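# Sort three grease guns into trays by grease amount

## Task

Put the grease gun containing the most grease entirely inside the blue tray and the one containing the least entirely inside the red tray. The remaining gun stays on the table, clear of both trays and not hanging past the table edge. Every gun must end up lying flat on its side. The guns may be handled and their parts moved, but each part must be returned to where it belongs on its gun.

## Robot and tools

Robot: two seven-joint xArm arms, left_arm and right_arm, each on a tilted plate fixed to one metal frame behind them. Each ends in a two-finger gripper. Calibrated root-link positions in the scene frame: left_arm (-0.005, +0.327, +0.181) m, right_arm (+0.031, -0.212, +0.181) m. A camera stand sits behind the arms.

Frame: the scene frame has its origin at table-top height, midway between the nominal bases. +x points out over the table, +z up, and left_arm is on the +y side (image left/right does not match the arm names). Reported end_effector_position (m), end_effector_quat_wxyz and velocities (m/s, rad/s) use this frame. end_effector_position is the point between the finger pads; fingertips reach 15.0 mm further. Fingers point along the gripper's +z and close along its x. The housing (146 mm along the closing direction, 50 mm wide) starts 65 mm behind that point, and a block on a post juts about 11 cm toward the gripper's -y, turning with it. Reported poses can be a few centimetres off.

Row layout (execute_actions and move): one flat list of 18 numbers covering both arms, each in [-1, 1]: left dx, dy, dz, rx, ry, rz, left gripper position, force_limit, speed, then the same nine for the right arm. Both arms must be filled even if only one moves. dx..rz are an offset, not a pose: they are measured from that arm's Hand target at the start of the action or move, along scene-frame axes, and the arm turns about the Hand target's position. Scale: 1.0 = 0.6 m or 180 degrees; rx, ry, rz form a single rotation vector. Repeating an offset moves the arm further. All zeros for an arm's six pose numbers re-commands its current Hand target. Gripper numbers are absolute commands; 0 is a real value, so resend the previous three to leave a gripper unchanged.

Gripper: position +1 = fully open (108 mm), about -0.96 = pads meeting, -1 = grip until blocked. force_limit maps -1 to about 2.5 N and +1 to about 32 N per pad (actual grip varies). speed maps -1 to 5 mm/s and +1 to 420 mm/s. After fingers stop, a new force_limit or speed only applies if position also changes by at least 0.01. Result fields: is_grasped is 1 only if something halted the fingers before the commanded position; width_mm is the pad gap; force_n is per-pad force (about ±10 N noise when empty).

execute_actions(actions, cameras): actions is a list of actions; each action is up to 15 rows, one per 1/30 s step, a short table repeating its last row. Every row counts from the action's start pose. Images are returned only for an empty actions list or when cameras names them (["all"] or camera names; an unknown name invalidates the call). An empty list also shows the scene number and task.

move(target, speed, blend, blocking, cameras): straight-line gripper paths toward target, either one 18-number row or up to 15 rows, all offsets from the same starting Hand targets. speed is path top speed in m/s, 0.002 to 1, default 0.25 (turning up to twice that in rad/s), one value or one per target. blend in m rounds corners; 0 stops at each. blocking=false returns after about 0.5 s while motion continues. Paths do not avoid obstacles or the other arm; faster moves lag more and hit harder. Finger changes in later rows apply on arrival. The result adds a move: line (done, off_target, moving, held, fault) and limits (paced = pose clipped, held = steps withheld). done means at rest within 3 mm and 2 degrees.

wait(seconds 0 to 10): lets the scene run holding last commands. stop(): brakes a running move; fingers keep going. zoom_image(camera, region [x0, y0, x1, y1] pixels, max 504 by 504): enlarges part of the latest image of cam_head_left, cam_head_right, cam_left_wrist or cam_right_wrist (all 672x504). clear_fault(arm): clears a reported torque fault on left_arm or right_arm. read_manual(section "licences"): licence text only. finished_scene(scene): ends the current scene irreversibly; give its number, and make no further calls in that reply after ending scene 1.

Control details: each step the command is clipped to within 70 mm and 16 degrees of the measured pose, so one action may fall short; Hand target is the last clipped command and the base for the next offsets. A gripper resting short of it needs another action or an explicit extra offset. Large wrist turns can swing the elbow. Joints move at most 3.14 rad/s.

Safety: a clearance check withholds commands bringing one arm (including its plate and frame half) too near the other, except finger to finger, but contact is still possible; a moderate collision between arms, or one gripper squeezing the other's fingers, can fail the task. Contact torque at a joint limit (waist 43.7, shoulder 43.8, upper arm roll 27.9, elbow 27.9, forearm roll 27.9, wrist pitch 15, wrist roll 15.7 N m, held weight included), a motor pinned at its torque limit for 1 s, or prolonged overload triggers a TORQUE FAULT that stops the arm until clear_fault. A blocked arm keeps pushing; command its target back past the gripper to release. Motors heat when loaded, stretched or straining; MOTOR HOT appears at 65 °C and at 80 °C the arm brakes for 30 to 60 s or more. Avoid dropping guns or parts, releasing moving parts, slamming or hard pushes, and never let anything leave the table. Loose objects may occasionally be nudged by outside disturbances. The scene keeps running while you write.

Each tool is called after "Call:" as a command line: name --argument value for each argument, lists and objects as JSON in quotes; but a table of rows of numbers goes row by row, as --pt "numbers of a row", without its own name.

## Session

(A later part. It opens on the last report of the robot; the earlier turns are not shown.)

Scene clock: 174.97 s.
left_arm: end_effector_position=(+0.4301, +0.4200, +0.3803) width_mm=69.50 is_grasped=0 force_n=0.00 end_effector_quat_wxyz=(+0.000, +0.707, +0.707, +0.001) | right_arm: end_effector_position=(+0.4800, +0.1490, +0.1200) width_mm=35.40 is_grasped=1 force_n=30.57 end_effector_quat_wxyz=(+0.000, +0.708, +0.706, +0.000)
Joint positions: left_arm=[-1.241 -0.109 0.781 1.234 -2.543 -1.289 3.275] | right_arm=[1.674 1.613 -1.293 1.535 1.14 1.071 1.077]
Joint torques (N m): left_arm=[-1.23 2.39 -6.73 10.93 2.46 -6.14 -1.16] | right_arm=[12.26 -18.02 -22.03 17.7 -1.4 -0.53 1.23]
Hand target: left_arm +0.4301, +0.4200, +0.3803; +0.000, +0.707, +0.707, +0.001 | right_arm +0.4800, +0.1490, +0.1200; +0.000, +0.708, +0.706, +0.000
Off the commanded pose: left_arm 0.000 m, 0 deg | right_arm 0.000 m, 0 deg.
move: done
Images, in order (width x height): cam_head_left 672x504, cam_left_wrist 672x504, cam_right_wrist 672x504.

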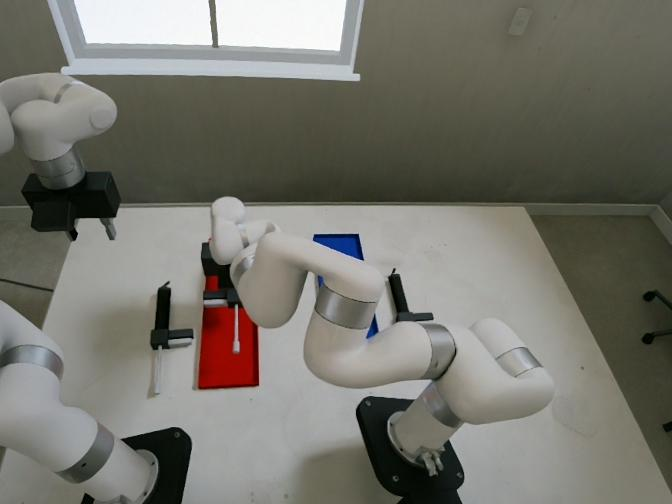

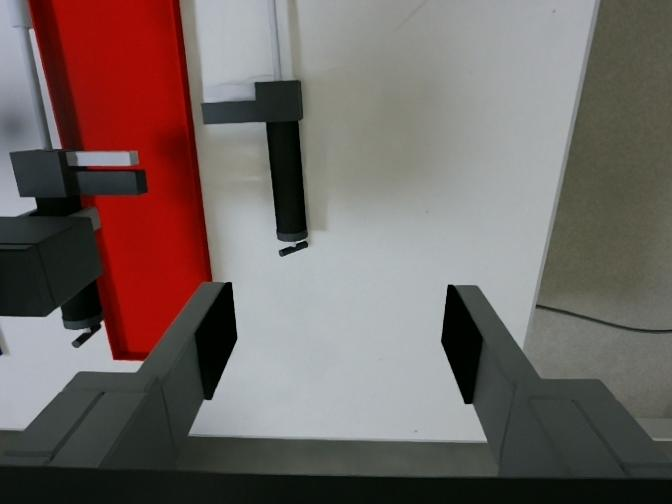

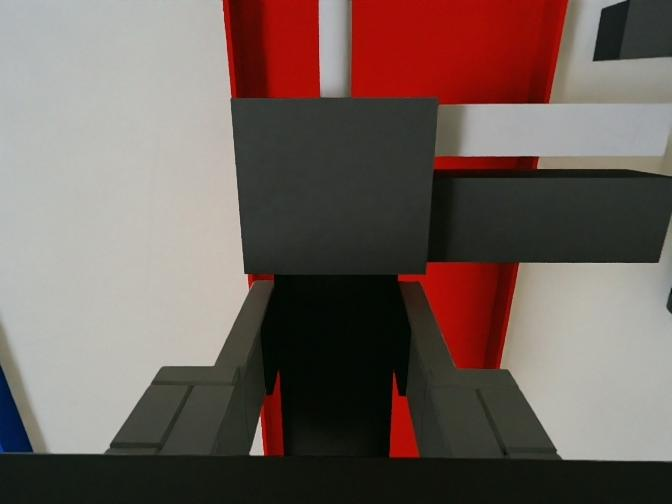

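Call:
move --pt "0 0 0 0 0 0 0.3 0.4 -0.2 0 -0.005 -0.1553 0 0 0 -1 1 -0.3" --pt "0 0 0 0 0 0 0.3 0.4 -0.2 0 -0.005 -0.1553 0 0 0 -0.09 1 -0.3" --pt "0 0 0 0 0 0 0.3 0.4 -0.2 0 -0.005 0.1 0 0 0 -0.09 1 -0.3" --pt "-0.0185 -0.1042 -0.45 0 0 0.01 0.3 0.4 -0.2 -0.052 -0.382 0.4667 0.1566 -0.1566 0.482 -0.09 1 -0.3" --pt "-0.0185 -0.1042 -0.5968 0 0 0.01 0.3 0.4 -0.2 -0.052 -0.382 0.4667 0.1566 -0.1566 0.482 -0.09 1 -0.3" --speed '[0.12,0.05,0.3,0.45,0.15]' --blend '[0,0,0.03,0.02,0]'

Call:
move --pt "0 0 0 0 0 0 -1 0.9 -0.3 0 0 0 0 0 0 0.3 0.4 -0.2" --pt "0 0 0.3 0 0 0 -1 0.9 -0.3 0 0 0 0 0 0 0.3 0.4 -0.2" --pt "0.0515 -0.3125 0.463 0 0 -0.51 -1 0.9 -0.3 0 0 0 0 0 0 0.3 0.4 -0.2" --pt "0.0515 -0.3125 0.463 0 0 -0.51 -1 0.9 -0.3 0 0.17 -0.12 0 0 0 0.3 0.4 -0.2" --speed '[0.1,0.25,0.4,0.25]' --blend '[0,0.03,0,0]' --cameras '["all"]'

Scene clock: 193.10 s.
left_arm: end_effector_position=(+0.4190, +0.3574, +0.0223) width_mm=69.50 is_grasped=0 force_n=0.00 end_effector_quat_wxyz=(+0.000, +0.696, +0.718, +0.001) | right_arm: end_effector_position=(+0.4488, -0.0802, +0.4000) width_mm=48.05 is_grasped=0 force_n=0.00 end_effector_quat_wxyz=(+0.000, +0.001, +0.951, +0.309)
Joint positions: left_arm=[-0.649 0.732 0.616 1.147 -2.938 -0.315 3.477] | right_arm=[2.457 0.914 -2.205 0.716 0.98 1.169 -1.027]
Joint torques (N m): left_arm=[-4.26 -21.42 -5.03 7.15 -3.2 0.04 1.38] | right_arm=[15.56 1.38 -7.36 28.93 -0.82 0.09 -1.51]
Hand target: left_arm +0.4190, +0.3574, +0.0223; +0.000, +0.696, +0.718, +0.001 | right_arm +0.4488, -0.0802, +0.4000; +0.000, +0.001, +0.951, +0.309
Off the commanded pose: left_arm 0.000 m, 0 deg | right_arm 0.000 m, 0 deg.
move: done

Scene clock: 197.83 s.
left_arm: end_effector_position=(+0.4499, +0.1699, +0.3001) width_mm=35.12 is_grasped=1 force_n=50.52 end_effector_quat_wxyz=(+0.000, +1.000, +0.000, +0.001) | right_arm: end_effector_position=(+0.4488, +0.0218, +0.3280) width_mm=69.49 is_grasped=0 force_n=0.00 end_effector_quat_wxyz=(+0.000, +0.001, +0.951, +0.309)
Joint positions: left_arm=[-0.937 0.59 0.28 1.617 -2.759 -1.125 4.592] | right_arm=[2.253 0.814 -1.731 0.762 1.215 0.883 -1.034]
Joint torques (N m): left_arm=[-7.17 -26.56 -10.66 13.19 -2.87 -6.89 1.32] | right_arm=[3.06 -4.35 -3.46 26.93 1.64 -2.09 -1.55]
Hand target: left_arm +0.4499, +0.1699, +0.3001; +0.000, +1.000, +0.000, +0.001 | right_arm +0.4488, +0.0218, +0.3280; +0.000, +0.001, +0.951, +0.309
Off the commanded pose: left_arm 0.000 m, 0 deg | right_arm 0.000 m, 0 deg.
move: done

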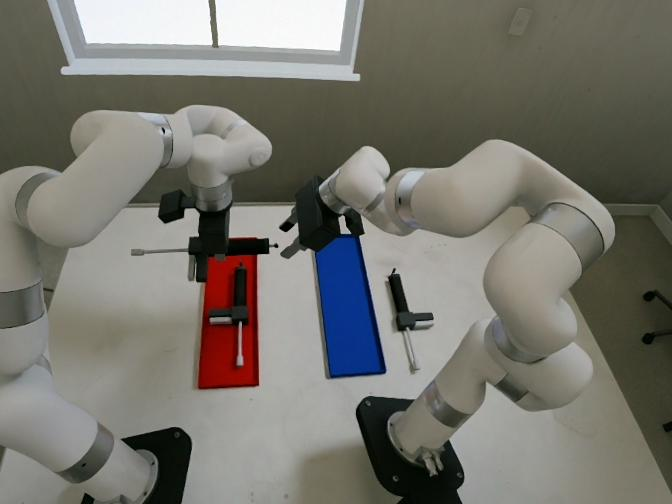

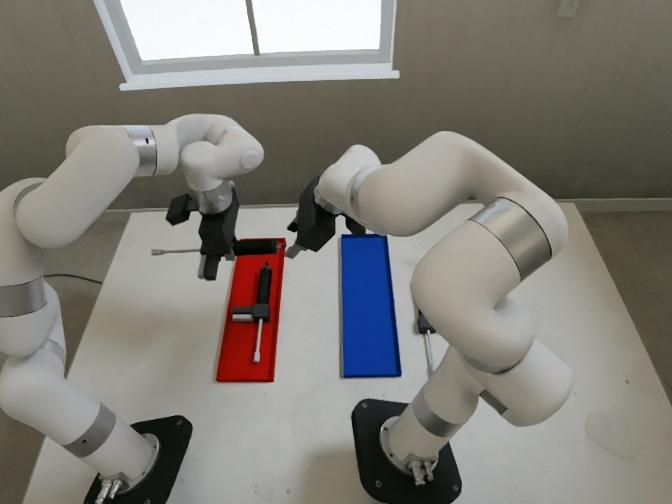

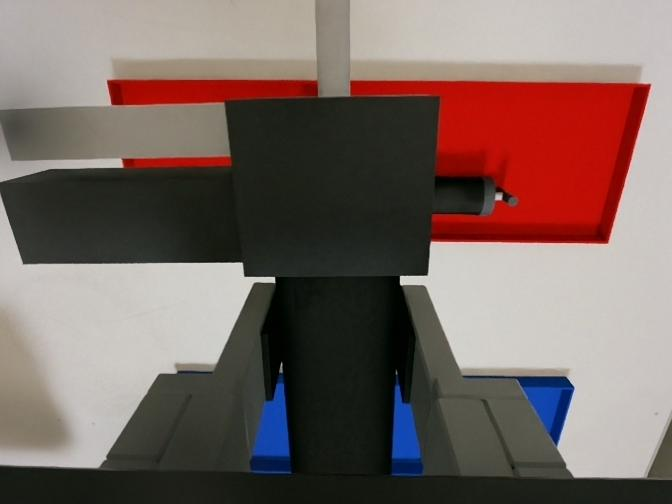

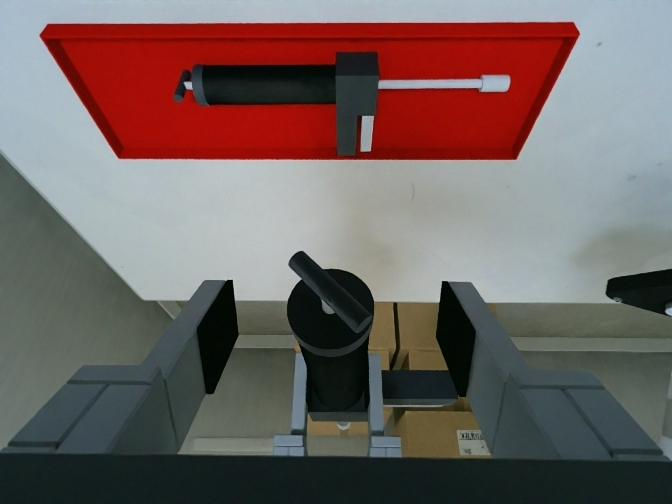

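Call:
move --pt "0 0 0 0 0 0 -1 0.9 -0.3 0.001 0.0353 -0.045 0 0 0 0.3 0.4 -0.2" --pt "0 0 0 0 0 0 -1 0.9 -0.3 0.001 0.0353 -0.045 0 0 0 -1 0.4 -0.3" --pt "0 0 0 0 0 0 -1 0.9 -0.3 0.001 0.0103 -0.045 0 0 0 -1 0.4 -0.3" --speed '[0.12,0.1,0.04]'

Call:
move --target '[0,0,0,0,0,0,-1,0.9,-0.3,0,-0.025,0,0,0,0,-1,0.4,-0.3]' --speed 0.04

Call:
move --target '[0,0,0,0,0,0,-1,0.9,-0.3,0,-0.025,0,0,0,0,-1,0.4,-0.3]' --speed 0.04 --cameras '["cam_right_wrist"]'

Call:
move --target '[0,0,0,0,0,0,-1,0.9,-0.3,0,-0.025,0,0,0,0,-1,0.4,-0.3]' --speed 0.04

Scene clock: 214.17 s.
left_arm: end_effector_position=(+0.4498, +0.1699, +0.3000) width_mm=35.12 is_grasped=1 force_n=46.08 end_effector_quat_wxyz=(+0.000, +1.000, +0.000, +0.001) | right_arm: end_effector_position=(+0.4494, +0.0280, +0.3010) width_mm=8.27 is_grasped=1 force_n=36.44 end_effector_quat_wxyz=(+0.000, +0.001, +0.951, +0.309)
Joint positions: left_arm=[-0.937 0.59 0.28 1.617 -2.759 -1.125 4.592] | right_arm=[2.171 0.797 -1.629 0.761 1.28 0.826 -1.096]
Joint torques (N m): left_arm=[-7.16 -37.79 -1.34 12.84 3.2 0.35 -2.86] | right_arm=[20.43 -5.75 -6.21 14.02 -1.81 1.67 -1.6]
Hand target: left_arm +0.4499, +0.1699, +0.3001; +0.000, +1.000, +0.000, +0.001 | right_arm +0.4494, +0.0280, +0.3010; +0.000, +0.001, +0.951, +0.309
Off the commanded pose: left_arm 0.000 m, 0 deg | right_arm 0.000 m, 0 deg.
move: done

Scene clock: 215.00 s.
left_arm: end_effector_position=(+0.4499, +0.1699, +0.3001) width_mm=35.12 is_grasped=1 force_n=46.02 end_effector_quat_wxyz=(+0.000, +1.000, +0.000, +0.001) | right_arm: end_effector_position=(+0.4494, +0.0130, +0.3010) width_mm=8.27 is_grasped=1 force_n=36.45 end_effector_quat_wxyz=(+0.000, +0.001, +0.951, +0.309)
Joint positions: left_arm=[-0.937 0.59 0.28 1.617 -2.759 -1.125 4.592] | right_arm=[2.195 0.789 -1.678 0.733 1.265 0.838 -1.117]
Joint torques (N m): left_arm=[-6.38 -38.84 -0.26 12.78 4.07 0.22 -2.85] | right_arm=[19.98 -5.05 -6 13.9 -1.69 1.6 -1.61]
Hand target: left_arm +0.4499, +0.1699, +0.3001; +0.000, +1.000, +0.000, +0.001 | right_arm +0.4494, +0.0130, +0.3010; +0.000, +0.001, +0.951, +0.309
Off the commanded pose: left_arm 0.000 m, 0 deg | right_arm 0.000 m, 0 deg.
move: done

Scene clock: 215.83 s.
left_arm: end_effector_position=(+0.4499, +0.1699, +0.3001) width_mm=35.12 is_grasped=1 force_n=45.93 end_effector_quat_wxyz=(+0.000, +1.000, +0.000, +0.001) | right_arm: end_effector_position=(+0.4494, -0.0020, +0.3010) width_mm=8.27 is_grasped=1 force_n=36.46 end_effector_quat_wxyz=(+0.000, +0.001, +0.951, +0.309)
Joint positions: left_arm=[-0.937 0.59 0.28 1.617 -2.759 -1.125 4.592] | right_arm=[2.218 0.785 -1.728 0.706 1.249 0.851 -1.137]
Joint torques (N m): left_arm=[-6.12 -37.31 -1.16 12.77 3.44 -0.88 -2.23] | right_arm=[19.41 -4.18 -6.4 14.14 -1.64 1.36 -1.55]
Hand target: left_arm +0.4499, +0.1699, +0.3001; +0.000, +1.000, +0.000, +0.001 | right_arm +0.4494, -0.0020, +0.3010; +0.000, +0.001, +0.951, +0.309
Off the commanded pose: left_arm 0.000 m, 0 deg | right_arm 0.000 m, 0 deg.
move: done
Images, in order (width x height): cam_right_wrist 672x504.

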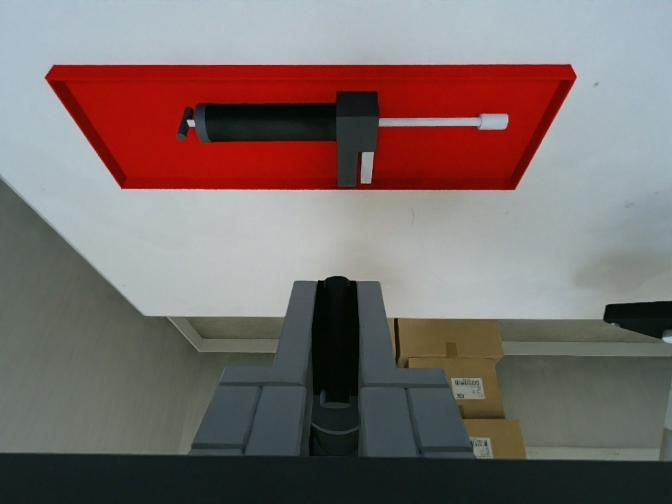

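Scene clock: 216.67 s.
left_arm: end_effector_position=(+0.4500, +0.1697, +0.3000) width_mm=35.12 is_grasped=1 force_n=45.85 end_effector_quat_wxyz=(+0.000, +1.000, +0.000, +0.001) end_effector_velocity=(+0.000, +0.002, +0.000) end_effector_angular_velocity=(+0.006, +0.002, -0.001) | right_arm: end_effector_position=(+0.4493, -0.0169, +0.3010) width_mm=8.27 is_grasped=1 force_n=36.40 end_effector_quat_wxyz=(-0.001, +0.001, +0.951, +0.309)
Joint positions: left_arm=[-0.937 0.59 0.28 1.617 -2.759 -1.125 4.592] | right_arm=[2.239 0.783 -1.779 0.682 1.233 0.866 -1.158]
Joint velocities: left_arm=[0 0 0 -0.001 0.003 -0.005 0] | right_arm=[within noise]
Joint torques (N m): left_arm=[-5.91 -36.07 4.09 9.32 3.21 -13.01 -1.36] | right_arm=[9.25 4.59 -13.22 7.17 -3.34 -1.63 -1.6]
Hand target: left_arm +0.4499, +0.1699, +0.3001; +0.000, +1.000, +0.000, +0.001 | right_arm +0.4494, -0.0170, +0.3010; +0.000, +0.001, +0.951, +0.309
Off the commanded pose: left_arm 0.000 m, 0 deg | right_arm 0.000 m, 0 deg.
move: done

Call:
move --pt "0 0 0 0 0 0 -1 0.9 -0.3 0 0.1005 0 0 0 0 -1 0.4 -0.3" --pt "0 0 0 0 0 0 -1 0.9 -0.3 0 0.1005 0 0 0 0 0.3 0.4 -0.2" --pt "0 0 0 0 0 0 -1 0.9 -0.3 0 -0.05 0.13 0 0 0 0.3 0.4 -0.2" --pt "0 0 0.03 0 0 0 -1 0.9 -0.3 -0.05 -0.62 0.13 0 0 0 0.3 0.4 -0.2" --pt "0.017 -0.475 -0.22 0 0 0.5 -1 0.9 -0.3 -0.05 -0.62 0.13 0 0 0 0.3 0.4 -0.2" --speed '[0.1,0.05,0.25,0.5,0.4]' --blend '[0,0,0.03,0.03,0]' --cameras '["all"]'

Scene clock: 232.20 s.
left_arm: end_effector_position=(+0.4595, -0.1143, +0.1680) width_mm=35.12 is_grasped=1 force_n=45.95 end_effector_quat_wxyz=(+0.186, +0.695, +0.694, -0.030) | right_arm: end_effector_position=(+0.4194, -0.3890, +0.3790) width_mm=69.49 is_grasped=0 force_n=0.00 end_effector_quat_wxyz=(+0.000, +0.001, +0.951, +0.309)
Joint positions: left_arm=[-0.973 1.529 0.387 2.707 -3.042 -0.971 2.947] | right_arm=[2.227 0.758 -2.885 0.8 0.536 1.484 -1.581]
Joint torques (N m): left_arm=[-10.85 -52.06 -4.69 15.45 2.66 1.57 -1.24] | right_arm=[-4.95 6.17 -3.38 27.9 -0.3 0.56 -1.54]
Hand target: left_arm +0.4601, -0.1151, +0.1681; +0.049, +0.706, +0.706, -0.008 | right_arm +0.4194, -0.3890, +0.3790; +0.000, +0.001, +0.951, +0.309
Off the commanded pose: left_arm 0.001 m, 22 deg; orientation clipped | right_arm 0.000 m, 0 deg.
elbow stopped short (left arm): the move would have taken joint 4 (elbow) straighter than the controller allows.
move: off_target (left_arm); limits=paced

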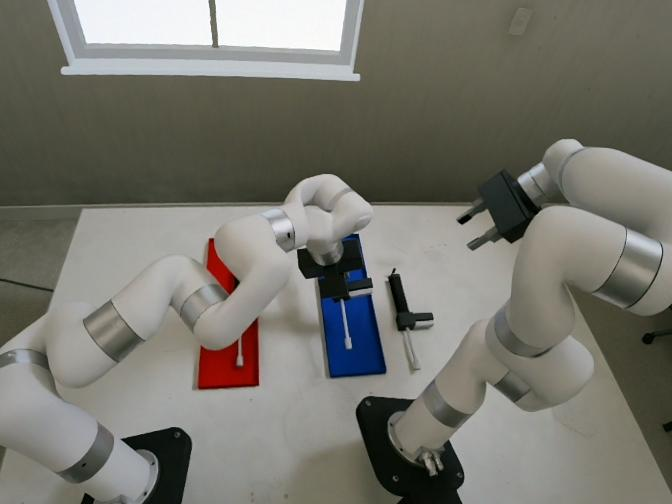

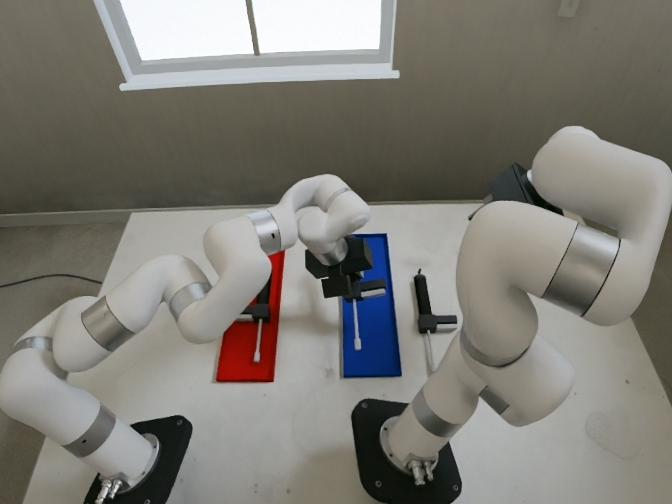

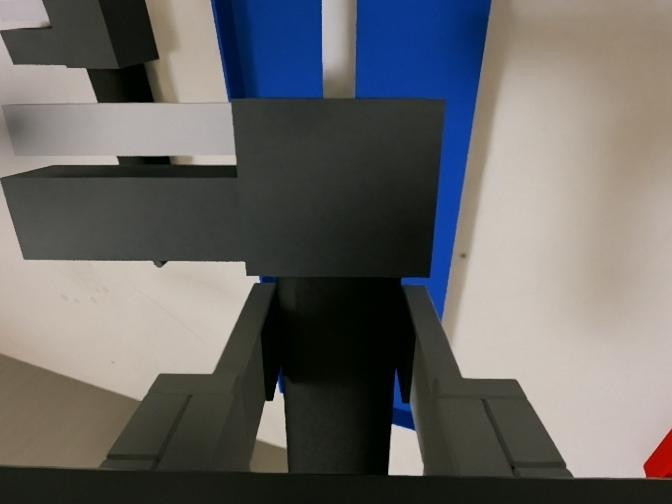

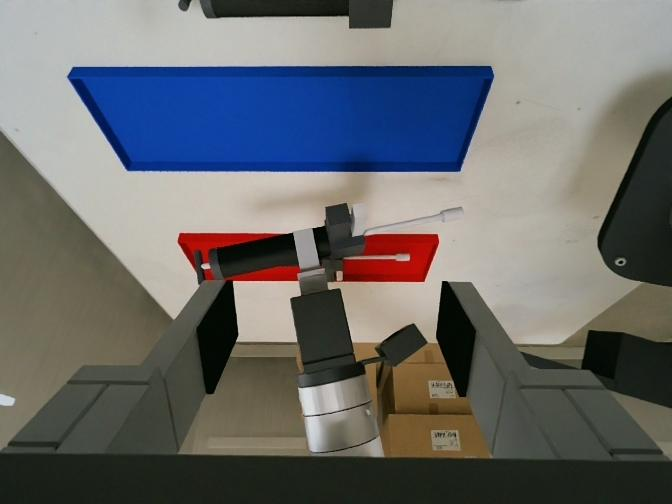

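Call:
move --pt "-0.0668 0.25 0.05 0.0255 0.0185 0 -1 0.9 -0.3 0 0 0 0 0 0 0.3 0.4 -0.2" --pt "-0.0668 0.25 -0.2432 0.0255 0.0185 0 -1 0.9 -0.3 0 0.2333 -0.03 -0.1566 0.1566 -0.482 0.3 0.4 -0.2" --pt "-0.0668 0.25 -0.2432 0.0255 0.0185 0 0.3 0.9 -0.3 0 0.2333 -0.03 -0.1566 0.1566 -0.482 0.3 0.4 -0.2" --pt "-0.0668 0.25 0.1 0.0255 0.0185 0 0.3 0.9 -0.3 0 0.2333 -0.03 -0.1566 0.1566 -0.482 0.3 0.4 -0.2" --pt "-0.0668 0.8 0.25 0.0255 0.0185 0 0.3 0.9 -0.3 0 0.2333 -0.03 -0.1566 0.1566 -0.482 0.3 0.4 -0.2" --speed '[0.3,0.15,0.05,0.3,0.5]' --blend '[0.02,0,0,0.03,0]' --cameras '["cam_right_wrist","cam_head_left"]'

Scene clock: 254.17 s.
left_arm: end_effector_position=(+0.4200, +0.3649, +0.3180) width_mm=69.50 is_grasped=0 force_n=0.00 end_effector_quat_wxyz=(+0.001, +0.707, +0.707, +0.000) | right_arm: end_effector_position=(+0.4194, -0.2491, +0.3610) width_mm=69.50 is_grasped=0 force_n=0.00 end_effector_quat_wxyz=(+0.000, +0.708, +0.706, +0.000)
Joint positions: left_arm=[-1.189 0.041 0.737 1.118 -2.605 -1.073 3.19] | right_arm=[2.002 1.619 -2.253 0.661 0.848 1.54 0.212]
Joint torques (N m): left_arm=[-12.5 -13.05 -11.99 8.44 2.15 -6.21 -1.4] | right_arm=[0.94 -1.62 -10.63 20.79 -1.45 -0.4 1.16]
Hand target: left_arm +0.4200, +0.3649, +0.3181; +0.001, +0.707, +0.707, +0.000 | right_arm +0.4194, -0.2491, +0.3610; +0.000, +0.708, +0.706, +0.000
Off the commanded pose: left_arm 0.000 m, 0 deg | right_arm 0.000 m, 0 deg.
move: done; limits=paced
Images, in order (width x height): cam_head_left 672x504, cam_right_wrist 672x504.

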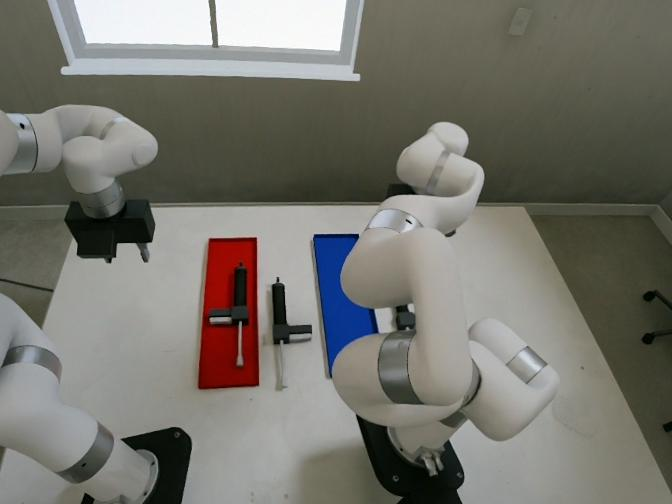

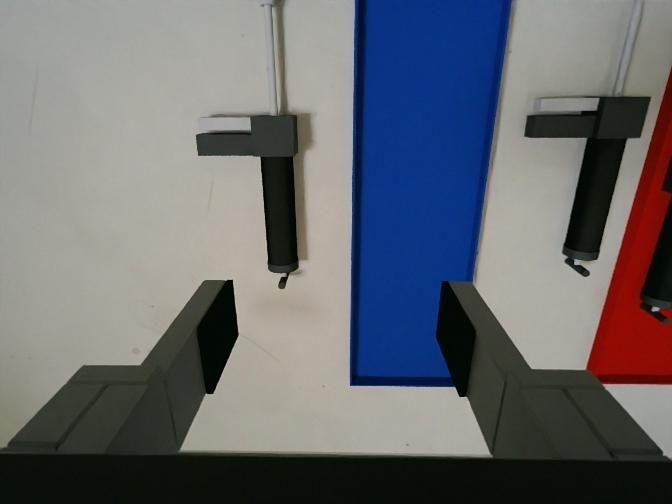

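Call:
move --pt "0 0 0 0 0 0 0.3 0.9 -0.3 0 0.4735 -0.3 0 0 0 0.3 0.9 -0.3" --pt "0 0 0 0 0 0 0.3 0.9 -0.3 0 0.4735 -0.5647 0 0 0 0.3 0.9 -0.3" --pt "0 0 0 0 0 0 0.3 0.9 -0.3 0 0.4735 -0.5647 0 0 0 -1 0.9 -0.3" --pt "0 0 0 0 0 0 0.3 0.9 -0.3 0 0.4735 -0.3 0 0 0 -1 0.9 -0.3" --pt "0 0 0 0 0 0 0.3 0.9 -0.3 0.0843 0.2235 -0.35 0 0 0 -1 0.9 -0.3" --speed '[0.4,0.15,0.1,0.3,0.35]' --blend '[0.03,0,0,0.03,0]' --cameras '["cam_right_wrist"]'

Scene clock: 266.23 s.
left_arm: end_effector_position=(+0.4200, +0.3649, +0.3181) width_mm=69.50 is_grasped=0 force_n=0.00 end_effector_quat_wxyz=(+0.001, +0.707, +0.707, +0.000) | right_arm: end_effector_position=(+0.4700, -0.1149, +0.1510) width_mm=35.19 is_grasped=1 force_n=43.55 end_effector_quat_wxyz=(+0.000, +0.708, +0.706, +0.000)
Joint positions: left_arm=[-1.189 0.041 0.737 1.118 -2.605 -1.073 3.19] | right_arm=[1.859 1.848 -1.609 0.808 1.502 1.352 0.386]
Joint torques (N m): left_arm=[-12.62 -13.11 -12.06 8.35 2.32 -6.17 -1.28] | right_arm=[6.81 -13.89 -23.71 7.29 1.16 -2.81 -1.56]
Hand target: left_arm +0.4200, +0.3649, +0.3181; +0.001, +0.707, +0.707, +0.000 | right_arm +0.4700, -0.1150, +0.1510; +0.000, +0.708, +0.706, +0.000
Off the commanded pose: left_arm 0.000 m, 0 deg | right_arm 0.000 m, 0 deg.
move: done
Images, in order (width x height): cam_right_wrist 672x504.

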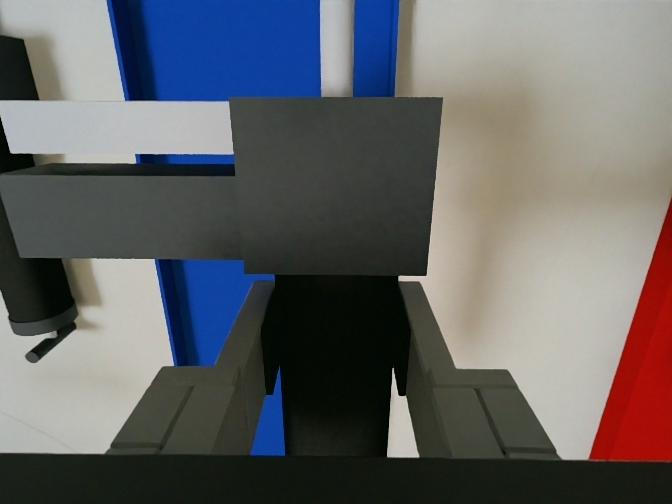

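Call:
move --pt "0 0 0 0 0 0 0.3 0.9 -0.3 0 -0.0067 -0.207 0 0 0 -1 0.9 -0.3" --pt "0 0 0 0 0 0 0.3 0.9 -0.3 0 -0.0067 -0.207 0 0 0 -0.09 0.9 -0.3" --pt "0 0 0 0 0 0 0.3 0.9 -0.3 0 -0.0067 0.2 0 0 0 -0.09 0.9 -0.3" --speed '[0.12,0.05,0.3]' --cameras '["cam_right_wrist","cam_head_left"]'

Call:
zoom_image --camera "cam_head_left" --region '[180, 220, 450, 400]'

Scene clock: 274.30 s.
left_arm: end_effector_position=(+0.4200, +0.3649, +0.3181) width_mm=69.50 is_grasped=0 force_n=0.00 end_effector_quat_wxyz=(+0.001, +0.707, +0.707, +0.000) | right_arm: end_effector_position=(+0.4700, -0.1190, +0.2710) width_mm=48.05 is_grasped=0 force_n=0.00 end_effector_quat_wxyz=(+0.000, +0.708, +0.706, +0.000)
Joint positions: left_arm=[-1.189 0.041 0.737 1.118 -2.605 -1.073 3.19] | right_arm=[1.919 1.75 -1.892 0.841 1.216 1.508 0.427]
Joint torques (N m): left_arm=[-12.51 -12.93 -12.04 8.51 1.93 -5.79 -1.29] | right_arm=[20.34 -12.61 -20.64 13.06 -1.41 -0.41 1.18]
Hand target: left_arm +0.4200, +0.3649, +0.3181; +0.001, +0.707, +0.707, +0.000 | right_arm +0.4700, -0.1190, +0.2710; +0.000, +0.708, +0.706, +0.000
Off the commanded pose: left_arm 0.000 m, 0 deg | right_arm 0.000 m, 0 deg.
move: done
Images, in order (width x height): cam_head_left 672x504, cam_right_wrist 672x504.

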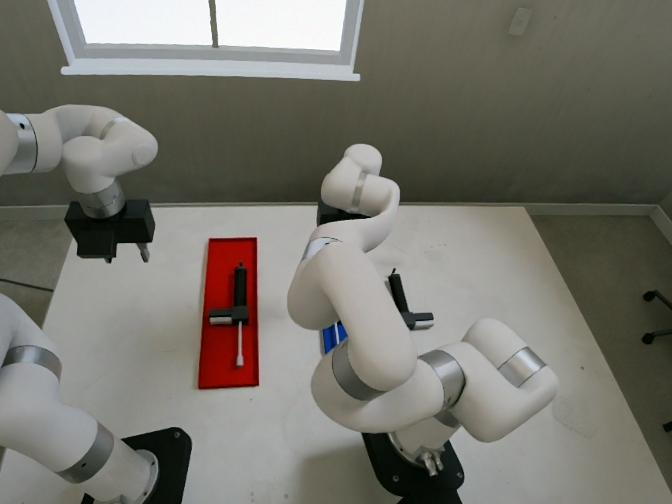

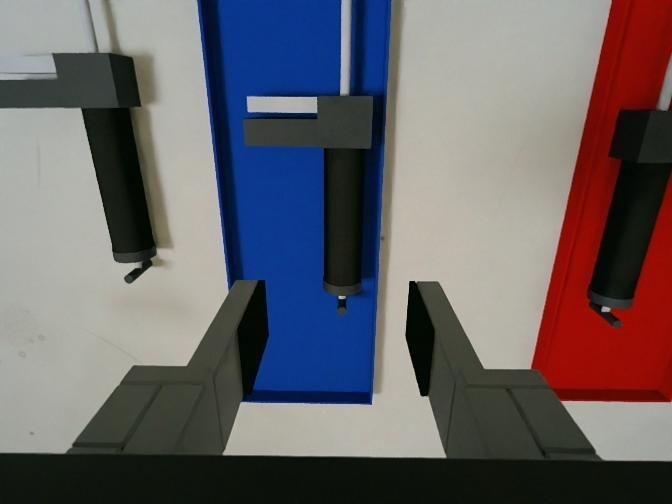

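Scaled by 1.867 from the camera's 672x504 image, which has a finer 960x720 frame.

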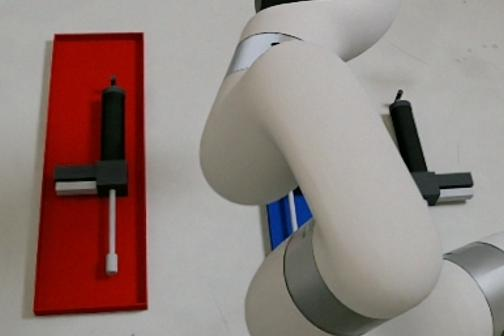

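Call:
finished_scene --scene 3

The scene is finished: the task was done.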